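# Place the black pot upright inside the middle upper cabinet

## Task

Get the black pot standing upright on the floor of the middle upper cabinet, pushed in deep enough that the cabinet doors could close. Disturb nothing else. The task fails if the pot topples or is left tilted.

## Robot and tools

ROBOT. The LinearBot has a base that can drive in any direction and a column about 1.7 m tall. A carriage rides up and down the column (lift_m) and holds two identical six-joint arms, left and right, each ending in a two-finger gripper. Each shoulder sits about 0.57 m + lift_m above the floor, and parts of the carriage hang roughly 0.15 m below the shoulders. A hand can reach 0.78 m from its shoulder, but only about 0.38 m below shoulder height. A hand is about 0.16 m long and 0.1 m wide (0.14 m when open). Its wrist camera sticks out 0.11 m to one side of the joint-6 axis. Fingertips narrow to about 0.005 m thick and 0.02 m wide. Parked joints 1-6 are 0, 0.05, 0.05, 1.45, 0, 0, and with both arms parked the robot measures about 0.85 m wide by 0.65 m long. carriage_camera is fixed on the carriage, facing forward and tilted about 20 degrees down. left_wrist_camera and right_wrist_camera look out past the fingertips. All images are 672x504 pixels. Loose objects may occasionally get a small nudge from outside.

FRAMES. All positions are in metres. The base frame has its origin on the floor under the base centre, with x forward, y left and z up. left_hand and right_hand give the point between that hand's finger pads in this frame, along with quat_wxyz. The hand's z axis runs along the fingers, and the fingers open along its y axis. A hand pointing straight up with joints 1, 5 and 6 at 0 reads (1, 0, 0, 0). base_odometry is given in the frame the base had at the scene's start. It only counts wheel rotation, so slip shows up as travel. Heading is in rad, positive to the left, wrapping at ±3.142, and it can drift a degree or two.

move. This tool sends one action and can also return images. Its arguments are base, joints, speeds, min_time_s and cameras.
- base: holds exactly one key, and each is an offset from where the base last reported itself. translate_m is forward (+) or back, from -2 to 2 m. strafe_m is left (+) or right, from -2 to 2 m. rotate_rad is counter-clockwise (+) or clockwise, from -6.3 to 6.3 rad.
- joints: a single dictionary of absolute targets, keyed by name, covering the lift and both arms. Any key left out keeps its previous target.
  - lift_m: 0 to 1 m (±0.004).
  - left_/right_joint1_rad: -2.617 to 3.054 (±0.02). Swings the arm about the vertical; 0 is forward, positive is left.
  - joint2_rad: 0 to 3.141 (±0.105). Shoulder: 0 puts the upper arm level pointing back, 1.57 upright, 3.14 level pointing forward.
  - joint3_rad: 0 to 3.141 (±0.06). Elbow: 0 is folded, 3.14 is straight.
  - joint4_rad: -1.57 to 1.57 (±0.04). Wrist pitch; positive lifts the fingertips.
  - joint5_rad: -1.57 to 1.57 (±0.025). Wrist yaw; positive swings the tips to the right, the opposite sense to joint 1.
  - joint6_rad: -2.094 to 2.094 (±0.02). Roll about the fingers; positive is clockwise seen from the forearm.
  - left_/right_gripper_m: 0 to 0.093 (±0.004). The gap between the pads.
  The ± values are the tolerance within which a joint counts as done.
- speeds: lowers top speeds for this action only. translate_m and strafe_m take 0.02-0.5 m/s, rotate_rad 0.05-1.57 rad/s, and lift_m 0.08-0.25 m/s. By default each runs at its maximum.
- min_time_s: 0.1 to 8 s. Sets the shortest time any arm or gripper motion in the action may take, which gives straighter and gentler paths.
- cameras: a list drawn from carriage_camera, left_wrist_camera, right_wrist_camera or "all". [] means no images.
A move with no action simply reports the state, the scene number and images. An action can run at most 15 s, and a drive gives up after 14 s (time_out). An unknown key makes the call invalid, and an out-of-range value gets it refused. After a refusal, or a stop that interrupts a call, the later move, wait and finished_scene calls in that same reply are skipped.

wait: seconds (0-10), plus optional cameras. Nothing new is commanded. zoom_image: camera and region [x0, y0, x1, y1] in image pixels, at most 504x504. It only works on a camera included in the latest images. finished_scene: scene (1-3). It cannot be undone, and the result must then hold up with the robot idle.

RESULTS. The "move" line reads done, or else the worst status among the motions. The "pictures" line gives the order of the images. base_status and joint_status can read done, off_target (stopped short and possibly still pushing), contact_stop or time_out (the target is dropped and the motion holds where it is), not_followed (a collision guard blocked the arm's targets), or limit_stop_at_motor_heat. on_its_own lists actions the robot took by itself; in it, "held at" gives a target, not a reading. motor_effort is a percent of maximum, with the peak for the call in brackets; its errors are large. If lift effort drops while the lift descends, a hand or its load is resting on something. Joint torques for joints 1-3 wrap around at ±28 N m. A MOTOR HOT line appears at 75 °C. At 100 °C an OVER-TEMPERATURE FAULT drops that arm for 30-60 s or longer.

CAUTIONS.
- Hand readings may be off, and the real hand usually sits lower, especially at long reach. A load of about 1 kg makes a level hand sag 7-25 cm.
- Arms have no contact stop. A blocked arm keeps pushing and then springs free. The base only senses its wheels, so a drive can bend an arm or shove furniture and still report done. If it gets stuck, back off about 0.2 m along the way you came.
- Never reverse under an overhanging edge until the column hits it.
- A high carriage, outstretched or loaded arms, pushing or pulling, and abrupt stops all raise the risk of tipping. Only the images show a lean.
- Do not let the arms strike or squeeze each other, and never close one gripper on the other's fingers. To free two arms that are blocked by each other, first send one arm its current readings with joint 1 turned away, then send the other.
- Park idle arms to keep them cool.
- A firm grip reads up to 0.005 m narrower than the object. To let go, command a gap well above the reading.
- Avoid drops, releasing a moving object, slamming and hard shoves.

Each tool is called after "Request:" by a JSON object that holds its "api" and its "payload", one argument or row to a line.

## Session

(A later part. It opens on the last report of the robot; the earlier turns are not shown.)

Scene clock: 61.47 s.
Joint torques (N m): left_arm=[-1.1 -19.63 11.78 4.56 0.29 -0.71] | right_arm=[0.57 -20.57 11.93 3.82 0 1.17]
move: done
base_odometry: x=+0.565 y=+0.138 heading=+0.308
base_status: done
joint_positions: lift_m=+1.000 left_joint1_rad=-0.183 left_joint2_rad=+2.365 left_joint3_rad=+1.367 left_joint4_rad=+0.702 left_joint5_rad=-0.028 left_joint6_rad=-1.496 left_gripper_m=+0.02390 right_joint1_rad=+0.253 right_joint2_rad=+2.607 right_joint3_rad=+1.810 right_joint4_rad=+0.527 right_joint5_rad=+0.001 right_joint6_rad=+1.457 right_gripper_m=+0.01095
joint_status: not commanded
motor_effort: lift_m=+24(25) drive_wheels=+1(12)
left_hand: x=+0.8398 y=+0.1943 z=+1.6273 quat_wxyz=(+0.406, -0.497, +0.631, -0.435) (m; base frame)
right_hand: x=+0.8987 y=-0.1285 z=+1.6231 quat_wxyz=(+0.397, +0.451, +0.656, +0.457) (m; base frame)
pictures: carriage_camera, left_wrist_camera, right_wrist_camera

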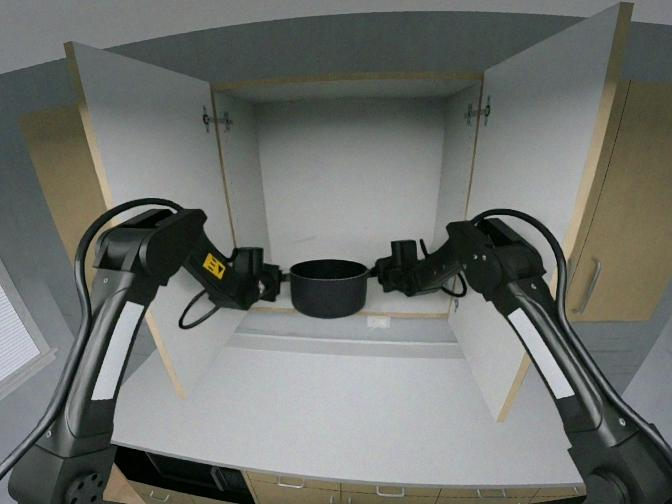

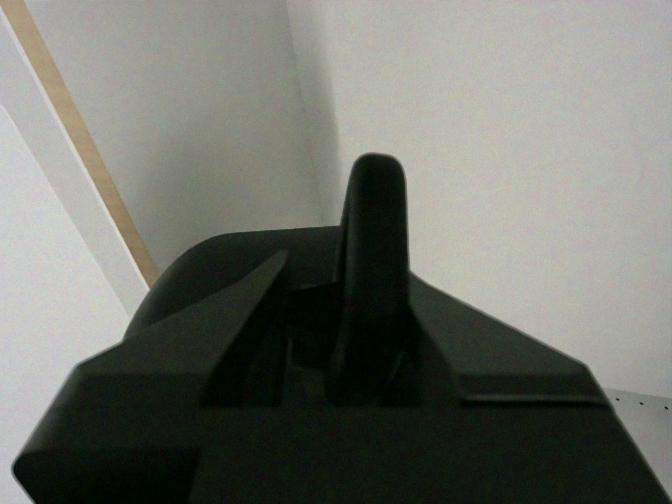

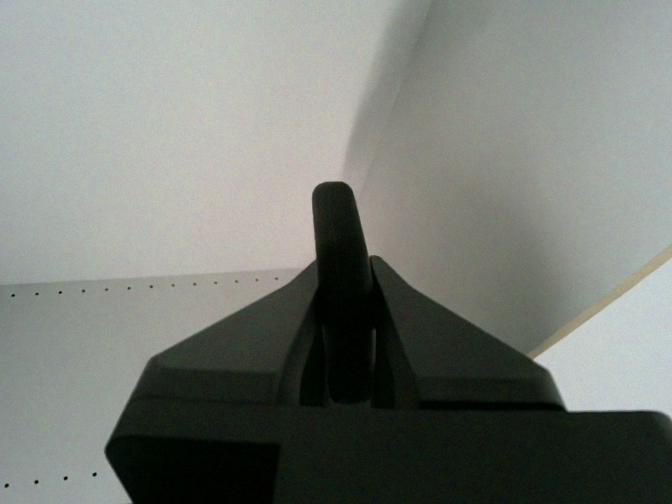

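Request:
{"api": "move", "payload": {
  "base": {"translate_m":0.12},
  "speeds": {"translate_m":0.08},
  "cameras": ["carriage_camera"]
}}

Request:
{"api": "zoom_image", "payload": {
  "camera": "carriage_camera",
  "region": [210, 200, 470, 360]
}}

Scene clock: 64.20 s.
Joint torques (N m): left_arm=[-1.01 -19.64 11.81 4.59 0.28 -0.73] | right_arm=[0.5 -20.66 11.99 3.83 -0.03 1.17]
move: done
base_odometry: x=+0.679 y=+0.175 heading=+0.309
base_status: done
joint_positions: lift_m=+1.000 left_joint1_rad=-0.183 left_joint2_rad=+2.365 left_joint3_rad=+1.367 left_joint4_rad=+0.701 left_joint5_rad=-0.028 left_joint6_rad=-1.496 left_gripper_m=+0.02390 right_joint1_rad=+0.253 right_joint2_rad=+2.608 right_joint3_rad=+1.810 right_joint4_rad=+0.525 right_joint5_rad=+0.001 right_joint6_rad=+1.457 right_gripper_m=+0.01095
joint_status: not commanded
motor_effort: lift_m=+24(25) drive_wheels=-5(10)
left_hand: x=+0.8397 y=+0.1941 z=+1.6269 quat_wxyz=(+0.405, -0.497, +0.632, -0.435) (m; base frame)
right_hand: x=+0.8986 y=-0.1285 z=+1.6223 quat_wxyz=(+0.397, +0.451, +0.656, +0.456) (m; base frame)
pictures: carriage_camera

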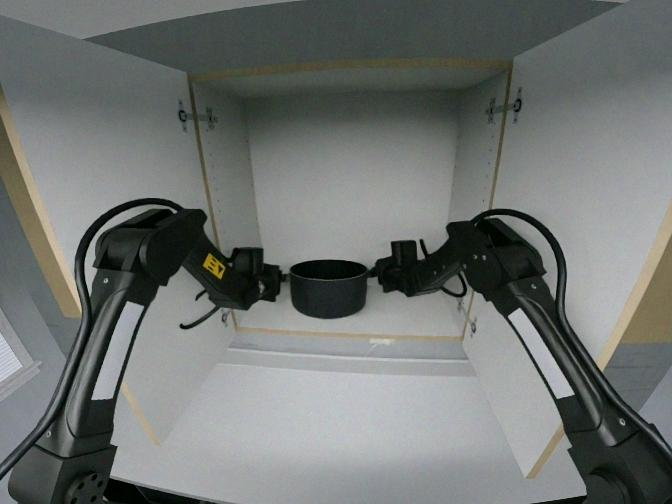

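Scaled by 1.938 from the camera's 672x504 image, which has a finer 960x720 frame.

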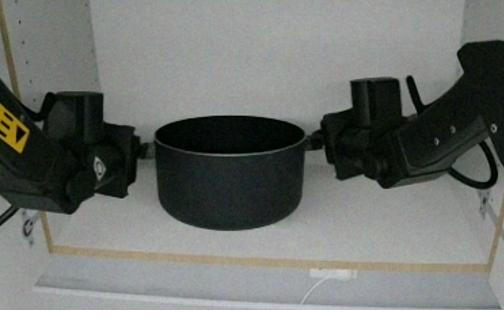

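Request:
{"api": "move", "payload": {
  "base": {"translate_m":0.085},
  "speeds": {"translate_m":0.06}
}}

Request:
{"api": "move", "payload": {
  "joints": {"lift_m":0.965},
  "speeds": {"lift_m":0.08},
  "cameras": ["carriage_camera"]
}}

Request:
{"api": "zoom_image", "payload": {
  "camera": "carriage_camera",
  "region": [210, 200, 470, 360]
}}

Scene clock: 72.57 s.
Joint torques (N m): left_arm=[-1.02 -19.73 11.71 4.59 0.26 -0.72] | right_arm=[0.5 -20.63 11.89 3.84 0.03 1.16]
move: done
base_odometry: x=+0.760 y=+0.201 heading=+0.309
base_status: done
joint_positions: lift_m=+1.000 left_joint1_rad=-0.183 left_joint2_rad=+2.365 left_joint3_rad=+1.367 left_joint4_rad=+0.700 left_joint5_rad=-0.028 left_joint6_rad=-1.496 left_gripper_m=+0.02390 right_joint1_rad=+0.253 right_joint2_rad=+2.608 right_joint3_rad=+1.810 right_joint4_rad=+0.525 right_joint5_rad=+0.001 right_joint6_rad=+1.457 right_gripper_m=+0.01095
joint_status: not commanded
motor_effort: lift_m=+24(25) drive_wheels=-5(9)
left_hand: x=+0.8397 y=+0.1942 z=+1.6269 quat_wxyz=(+0.405, -0.497, +0.632, -0.435) (m; base frame)
right_hand: x=+0.8986 y=-0.1286 z=+1.6222 quat_wxyz=(+0.397, +0.451, +0.656, +0.456) (m; base frame)
pictures: none

Scene clock: 73.47 s.
Joint torques (N m): left_arm=[-1.09 -20.55 11.19 4.65 0.29 -0.74] | right_arm=[0.44 -21.52 11.3 3.91 0.01 1.2]
move: done
base_odometry: x=+0.760 y=+0.201 heading=+0.309
base_status: not commanded
joint_positions: lift_m=+0.965 left_joint1_rad=-0.183 left_joint2_rad=+2.373 left_joint3_rad=+1.373 left_joint4_rad=+0.694 left_joint5_rad=-0.029 left_joint6_rad=-1.496 left_gripper_m=+0.02390 right_joint1_rad=+0.253 right_joint2_rad=+2.617 right_joint3_rad=+1.816 right_joint4_rad=+0.519 right_joint5_rad=+0.001 right_joint6_rad=+1.455 right_gripper_m=+0.01084
joint_status: all done
motor_effort: lift_m=+22(22) drive_wheels=+1(6)
left_hand: x=+0.8401 y=+0.1942 z=+1.5881 quat_wxyz=(+0.403, -0.499, +0.634, -0.432) (m; base frame)
right_hand: x=+0.8988 y=-0.1285 z=+1.5827 quat_wxyz=(+0.395, +0.452, +0.659, +0.453) (m; base frame)
pictures: carriage_camera

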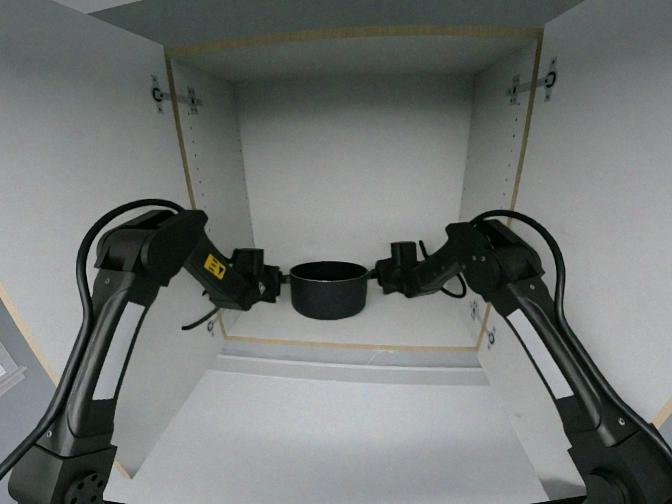

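Scaled by 1.938 from the camera's 672x504 image, which has a finer 960x720 frame.

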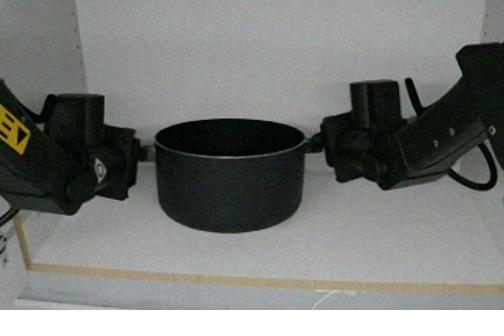

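Request:
{"api": "move", "payload": {
  "joints": {"lift_m":0.945},
  "speeds": {"lift_m":0.08}
}}

Request:
{"api": "move", "payload": {
  "joints": {"lift_m":0.93},
  "speeds": {"lift_m":0.08},
  "cameras": ["carriage_camera"]
}}

Request:
{"api": "zoom_image", "payload": {
  "camera": "carriage_camera",
  "region": [210, 200, 470, 360]
}}

Scene clock: 75.00 s.
Joint torques (N m): left_arm=[-1.09 -20.88 11.07 4.6 0.29 -0.71] | right_arm=[0.42 -21.91 11.29 3.86 -0.02 1.2]
move: done
base_odometry: x=+0.760 y=+0.201 heading=+0.309
base_status: not commanded
joint_positions: lift_m=+0.945 left_joint1_rad=-0.183 left_joint2_rad=+2.376 left_joint3_rad=+1.374 left_joint4_rad=+0.699 left_joint5_rad=-0.029 left_joint6_rad=-1.496 left_gripper_m=+0.02390 right_joint1_rad=+0.253 right_joint2_rad=+2.619 right_joint3_rad=+1.819 right_joint4_rad=+0.523 right_joint5_rad=+0.001 right_joint6_rad=+1.454 right_gripper_m=+0.01082
joint_status: all done
motor_effort: lift_m=+23(23) drive_wheels=+1(6)
left_hand: x=+0.8407 y=+0.1941 z=+1.5682 quat_wxyz=(+0.404, -0.498, +0.633, -0.433) (m; base frame)
right_hand: x=+0.8993 y=-0.1284 z=+1.5630 quat_wxyz=(+0.396, +0.451, +0.658, +0.454) (m; base frame)
pictures: none

Scene clock: 75.57 s.
Joint torques (N m): left_arm=[-1.06 -20.86 10.81 4.24 0.32 -0.77] | right_arm=[0.43 -21.89 10.96 3.49 0.01 1.23]
move: done
base_odometry: x=+0.760 y=+0.201 heading=+0.309
base_status: not commanded
joint_positions: lift_m=+0.930 left_joint1_rad=-0.183 left_joint2_rad=+2.376 left_joint3_rad=+1.378 left_joint4_rad=+0.731 left_joint5_rad=-0.033 left_joint6_rad=-1.490 left_gripper_m=+0.02390 right_joint1_rad=+0.253 right_joint2_rad=+2.619 right_joint3_rad=+1.822 right_joint4_rad=+0.558 right_joint5_rad=+0.001 right_joint6_rad=+1.451 right_gripper_m=+0.01082
joint_status: all done
motor_effort: lift_m=+22(23) drive_wheels=+1(5)
left_hand: x=+0.8438 y=+0.1943 z=+1.5625 quat_wxyz=(+0.416, -0.491, +0.625, -0.442) (m; base frame)
right_hand: x=+0.9021 y=-0.1276 z=+1.5579 quat_wxyz=(+0.407, +0.444, +0.649, +0.465) (m; base frame)
pictures: carriage_camera

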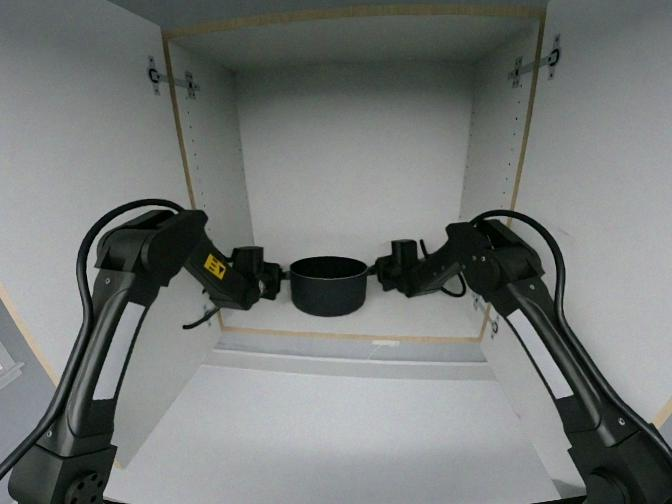

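Scaled by 1.938 from the camera's 672x504 image, which has a finer 960x720 frame.

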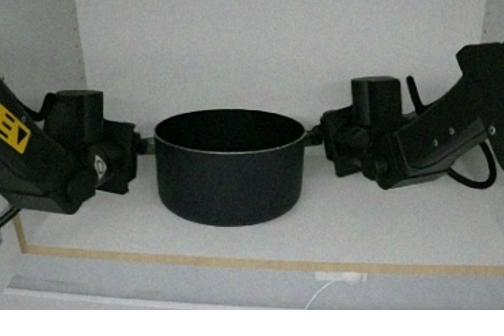

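Request:
{"api": "move", "payload": {
  "joints": {"lift_m":0.89},
  "speeds": {"lift_m":0.08},
  "cameras": ["carriage_camera"]
}}

Scene clock: 77.33 s.
Joint torques (N m): left_arm=[-1.17 -20.89 9.54 3.34 0.43 -0.9] | right_arm=[0.4 -21.89 9.26 2.59 -0.04 1.47]
move: done
base_odometry: x=+0.760 y=+0.201 heading=+0.309
base_status: not commanded
joint_positions: lift_m=+0.890 left_joint1_rad=-0.182 left_joint2_rad=+2.376 left_joint3_rad=+1.392 left_joint4_rad=+0.814 left_joint5_rad=-0.042 left_joint6_rad=-1.479 left_gripper_m=+0.02391 right_joint1_rad=+0.253 right_joint2_rad=+2.619 right_joint3_rad=+1.846 right_joint4_rad=+0.642 right_joint5_rad=+0.004 right_joint6_rad=+1.431 right_gripper_m=+0.01081
joint_status: all done
on_its_own: left_joint4_rad moved +0.083 toward your old target +0.900; right_joint4_rad moved +0.084 toward your old target +0.690
motor_effort: lift_m=+21(21) drive_wheels=+1(6)
left_hand: x=+0.8517 y=+0.1951 z=+1.5486 quat_wxyz=(+0.447, -0.472, +0.601, -0.465) (m; base frame)
right_hand: x=+0.9102 y=-0.1268 z=+1.5494 quat_wxyz=(+0.440, +0.419, +0.624, +0.491) (m; base frame)
pictures: carriage_camera

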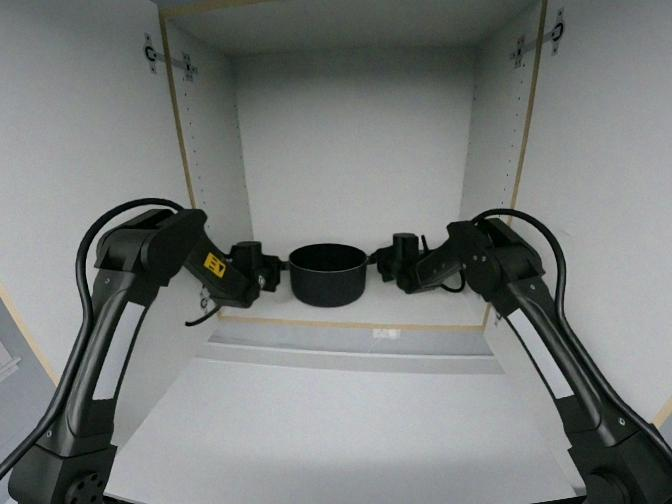

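Request:
{"api": "move", "payload": {
  "joints": {"left_gripper_m":0.06,"right_gripper_m":0.06},
  "min_time_s": 3,
  "cameras": ["all"]
}}

Scene clock: 81.30 s.
Joint torques (N m): left_arm=[-1.1 -20.97 9.55 3.2 0.39 -0.09] | right_arm=[0.57 -21.91 8.69 2.32 -0.06 0.05]
move: done
base_odometry: x=+0.760 y=+0.201 heading=+0.309
base_status: not commanded
joint_positions: lift_m=+0.890 left_joint1_rad=-0.182 left_joint2_rad=+2.376 left_joint3_rad=+1.392 left_joint4_rad=+0.827 left_joint5_rad=-0.038 left_joint6_rad=-1.553 left_gripper_m=+0.05991 right_joint1_rad=+0.253 right_joint2_rad=+2.619 right_joint3_rad=+1.855 right_joint4_rad=+0.667 right_joint5_rad=+0.005 right_joint6_rad=+1.556 right_gripper_m=+0.05991
joint_status: all done
motor_effort: lift_m=+21(21) drive_wheels=+1(3)
left_hand: x=+0.8521 y=+0.1944 z=+1.5518 quat_wxyz=(+0.431, -0.491, +0.580, -0.486) (m; base frame)
right_hand: x=+0.9121 y=-0.1261 z=+1.5594 quat_wxyz=(+0.417, +0.451, +0.588, +0.527) (m; base frame)
pictures: carriage_camera, left_wrist_camera, right_wrist_camera

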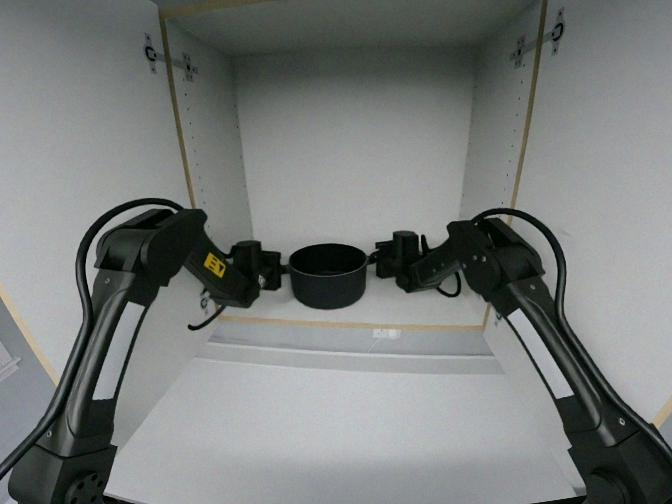

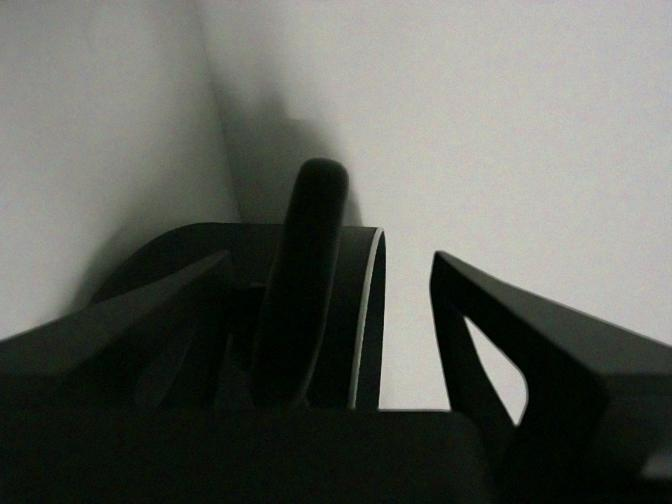

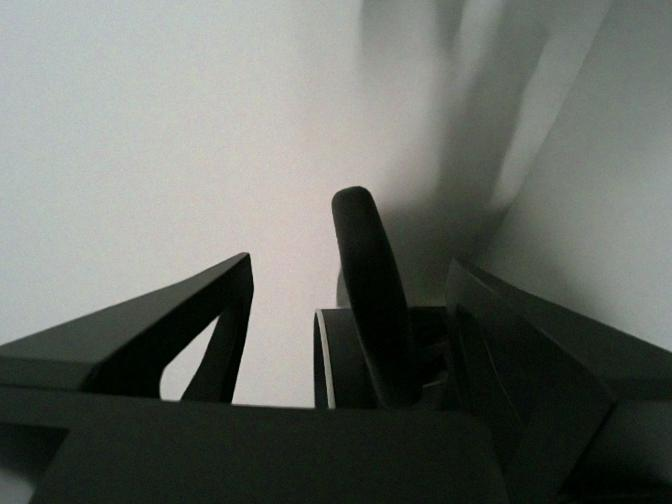

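Request:
{"api": "move", "payload": {
  "joints": {"lift_m":0.872,"left_gripper_m":0.09,"right_gripper_m":0.09},
  "min_time_s": 1.5,
  "speeds": {"lift_m":0.08},
  "cameras": ["all"]
}}

Scene clock: 83.50 s.
Joint torques (N m): left_arm=[-0.66 -20.86 8.31 2.65 0.16 -0.03] | right_arm=[0.32 -20.75 8.4 2.26 -0.07 0.06]
move: done
base_odometry: x=+0.760 y=+0.201 heading=+0.309
base_status: not commanded
joint_positions: lift_m=+0.872 left_joint1_rad=-0.188 left_joint2_rad=+2.375 left_joint3_rad=+1.406 left_joint4_rad=+0.875 left_joint5_rad=-0.013 left_joint6_rad=-1.558 left_gripper_m=+0.08989 right_joint1_rad=+0.255 right_joint2_rad=+2.607 right_joint3_rad=+1.859 right_joint4_rad=+0.672 right_joint5_rad=+0.005 right_joint6_rad=+1.557 right_gripper_m=+0.08988
joint_status: all done
on_its_own: left_joint4_rad moved +0.048 to your old target +0.900
motor_effort: lift_m=+21(21) drive_wheels=+0(2)
left_hand: x=+0.8549 y=+0.1857 z=+1.5523 quat_wxyz=(+0.436, -0.471, +0.570, -0.513) (m; base frame)
right_hand: x=+0.9127 y=-0.1249 z=+1.5534 quat_wxyz=(+0.421, +0.446, +0.582, +0.534) (m; base frame)
pictures: carriage_camera, left_wrist_camera, right_wrist_camera

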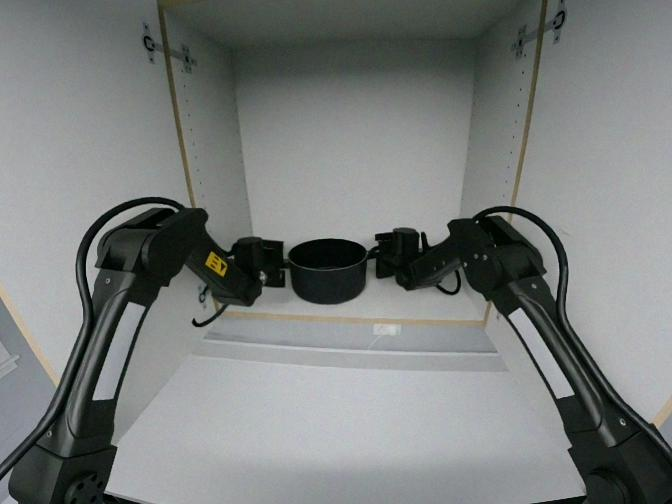

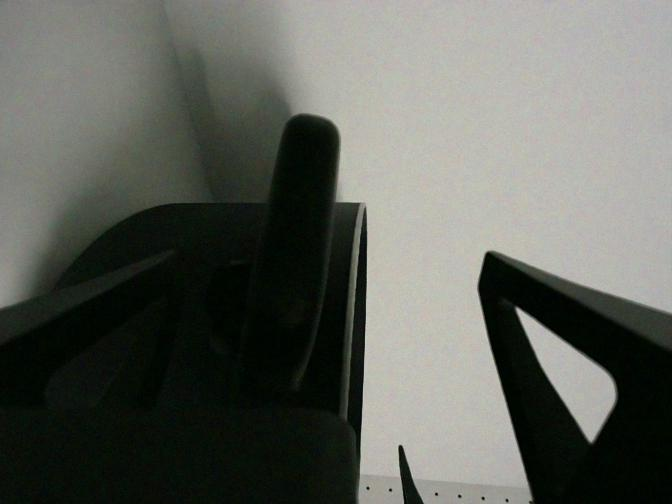

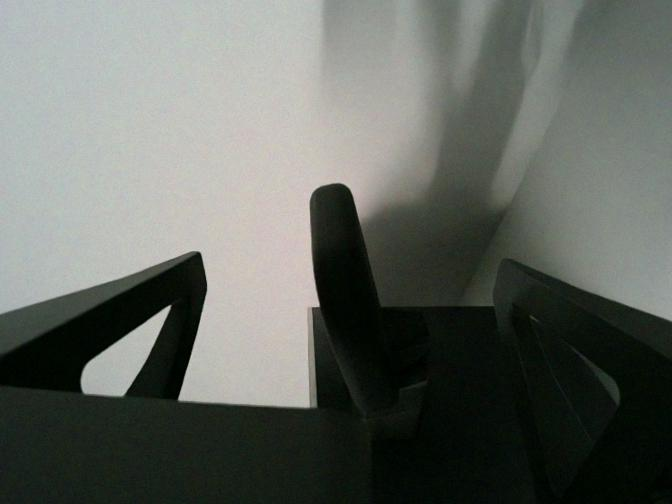

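Request:
{"api": "move", "payload": {
  "base": {"translate_m":-0.1},
  "speeds": {"translate_m":0.06}
}}

Request:
{"api": "move", "payload": {
  "base": {"translate_m":-0.5},
  "speeds": {"translate_m":0.2},
  "cameras": ["carriage_camera"]
}}

Request:
{"api": "zoom_image", "payload": {
  "camera": "carriage_camera",
  "region": [210, 180, 470, 340]
}}

Scene clock: 86.67 s.
Joint torques (N m): left_arm=[-0.59 -20.86 8.25 2.63 0.15 -0.03] | right_arm=[0.24 -20.59 8.38 2.25 -0.06 0.08]
move: done
base_odometry: x=+0.665 y=+0.170 heading=+0.309
base_status: done
joint_positions: lift_m=+0.872 left_joint1_rad=-0.188 left_joint2_rad=+2.375 left_joint3_rad=+1.407 left_joint4_rad=+0.877 left_joint5_rad=-0.012 left_joint6_rad=-1.558 left_gripper_m=+0.08989 right_joint1_rad=+0.256 right_joint2_rad=+2.607 right_joint3_rad=+1.859 right_joint4_rad=+0.672 right_joint5_rad=+0.005 right_joint6_rad=+1.557 right_gripper_m=+0.08988
joint_status: not commanded
motor_effort: lift_m=+21(21) drive_wheels=+2(12)
left_hand: x=+0.8550 y=+0.1855 z=+1.5529 quat_wxyz=(+0.437, -0.471, +0.569, -0.514) (m; base frame)
right_hand: x=+0.9125 y=-0.1238 z=+1.5535 quat_wxyz=(+0.421, +0.445, +0.582, +0.534) (m; base frame)
pictures: none

Scene clock: 90.27 s.
Joint torques (N m): left_arm=[-0.44 -20.96 8.16 2.63 0.15 -0.02] | right_arm=[0.05 -20.59 8.29 2.25 -0.06 0.05]
move: done
base_odometry: x=+0.188 y=+0.018 heading=+0.309
base_status: done
joint_positions: lift_m=+0.872 left_joint1_rad=-0.188 left_joint2_rad=+2.375 left_joint3_rad=+1.407 left_joint4_rad=+0.878 left_joint5_rad=-0.012 left_joint6_rad=-1.558 left_gripper_m=+0.08989 right_joint1_rad=+0.258 right_joint2_rad=+2.607 right_joint3_rad=+1.859 right_joint4_rad=+0.673 right_joint5_rad=+0.005 right_joint6_rad=+1.557 right_gripper_m=+0.08988
joint_status: not commanded
motor_effort: lift_m=+21(21) drive_wheels=-4(14)
left_hand: x=+0.8550 y=+0.1850 z=+1.5532 quat_wxyz=(+0.437, -0.470, +0.569, -0.514) (m; base frame)
right_hand: x=+0.9122 y=-0.1228 z=+1.5536 quat_wxyz=(+0.420, +0.445, +0.583, +0.535) (m; base frame)
pictures: carriage_camera

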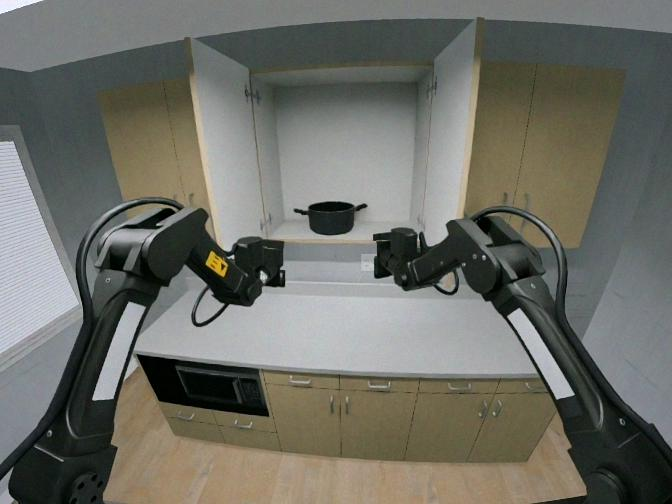

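Scaled by 1.938 from the camera's 672x504 image, which has a finer 960x720 frame.

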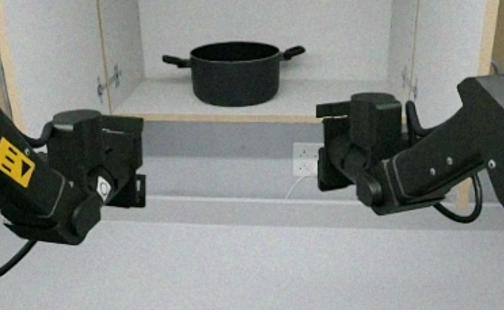

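Request:
{"api": "finished_scene", "payload": {
  "scene": 2
}}

The scene is finished: the task was done.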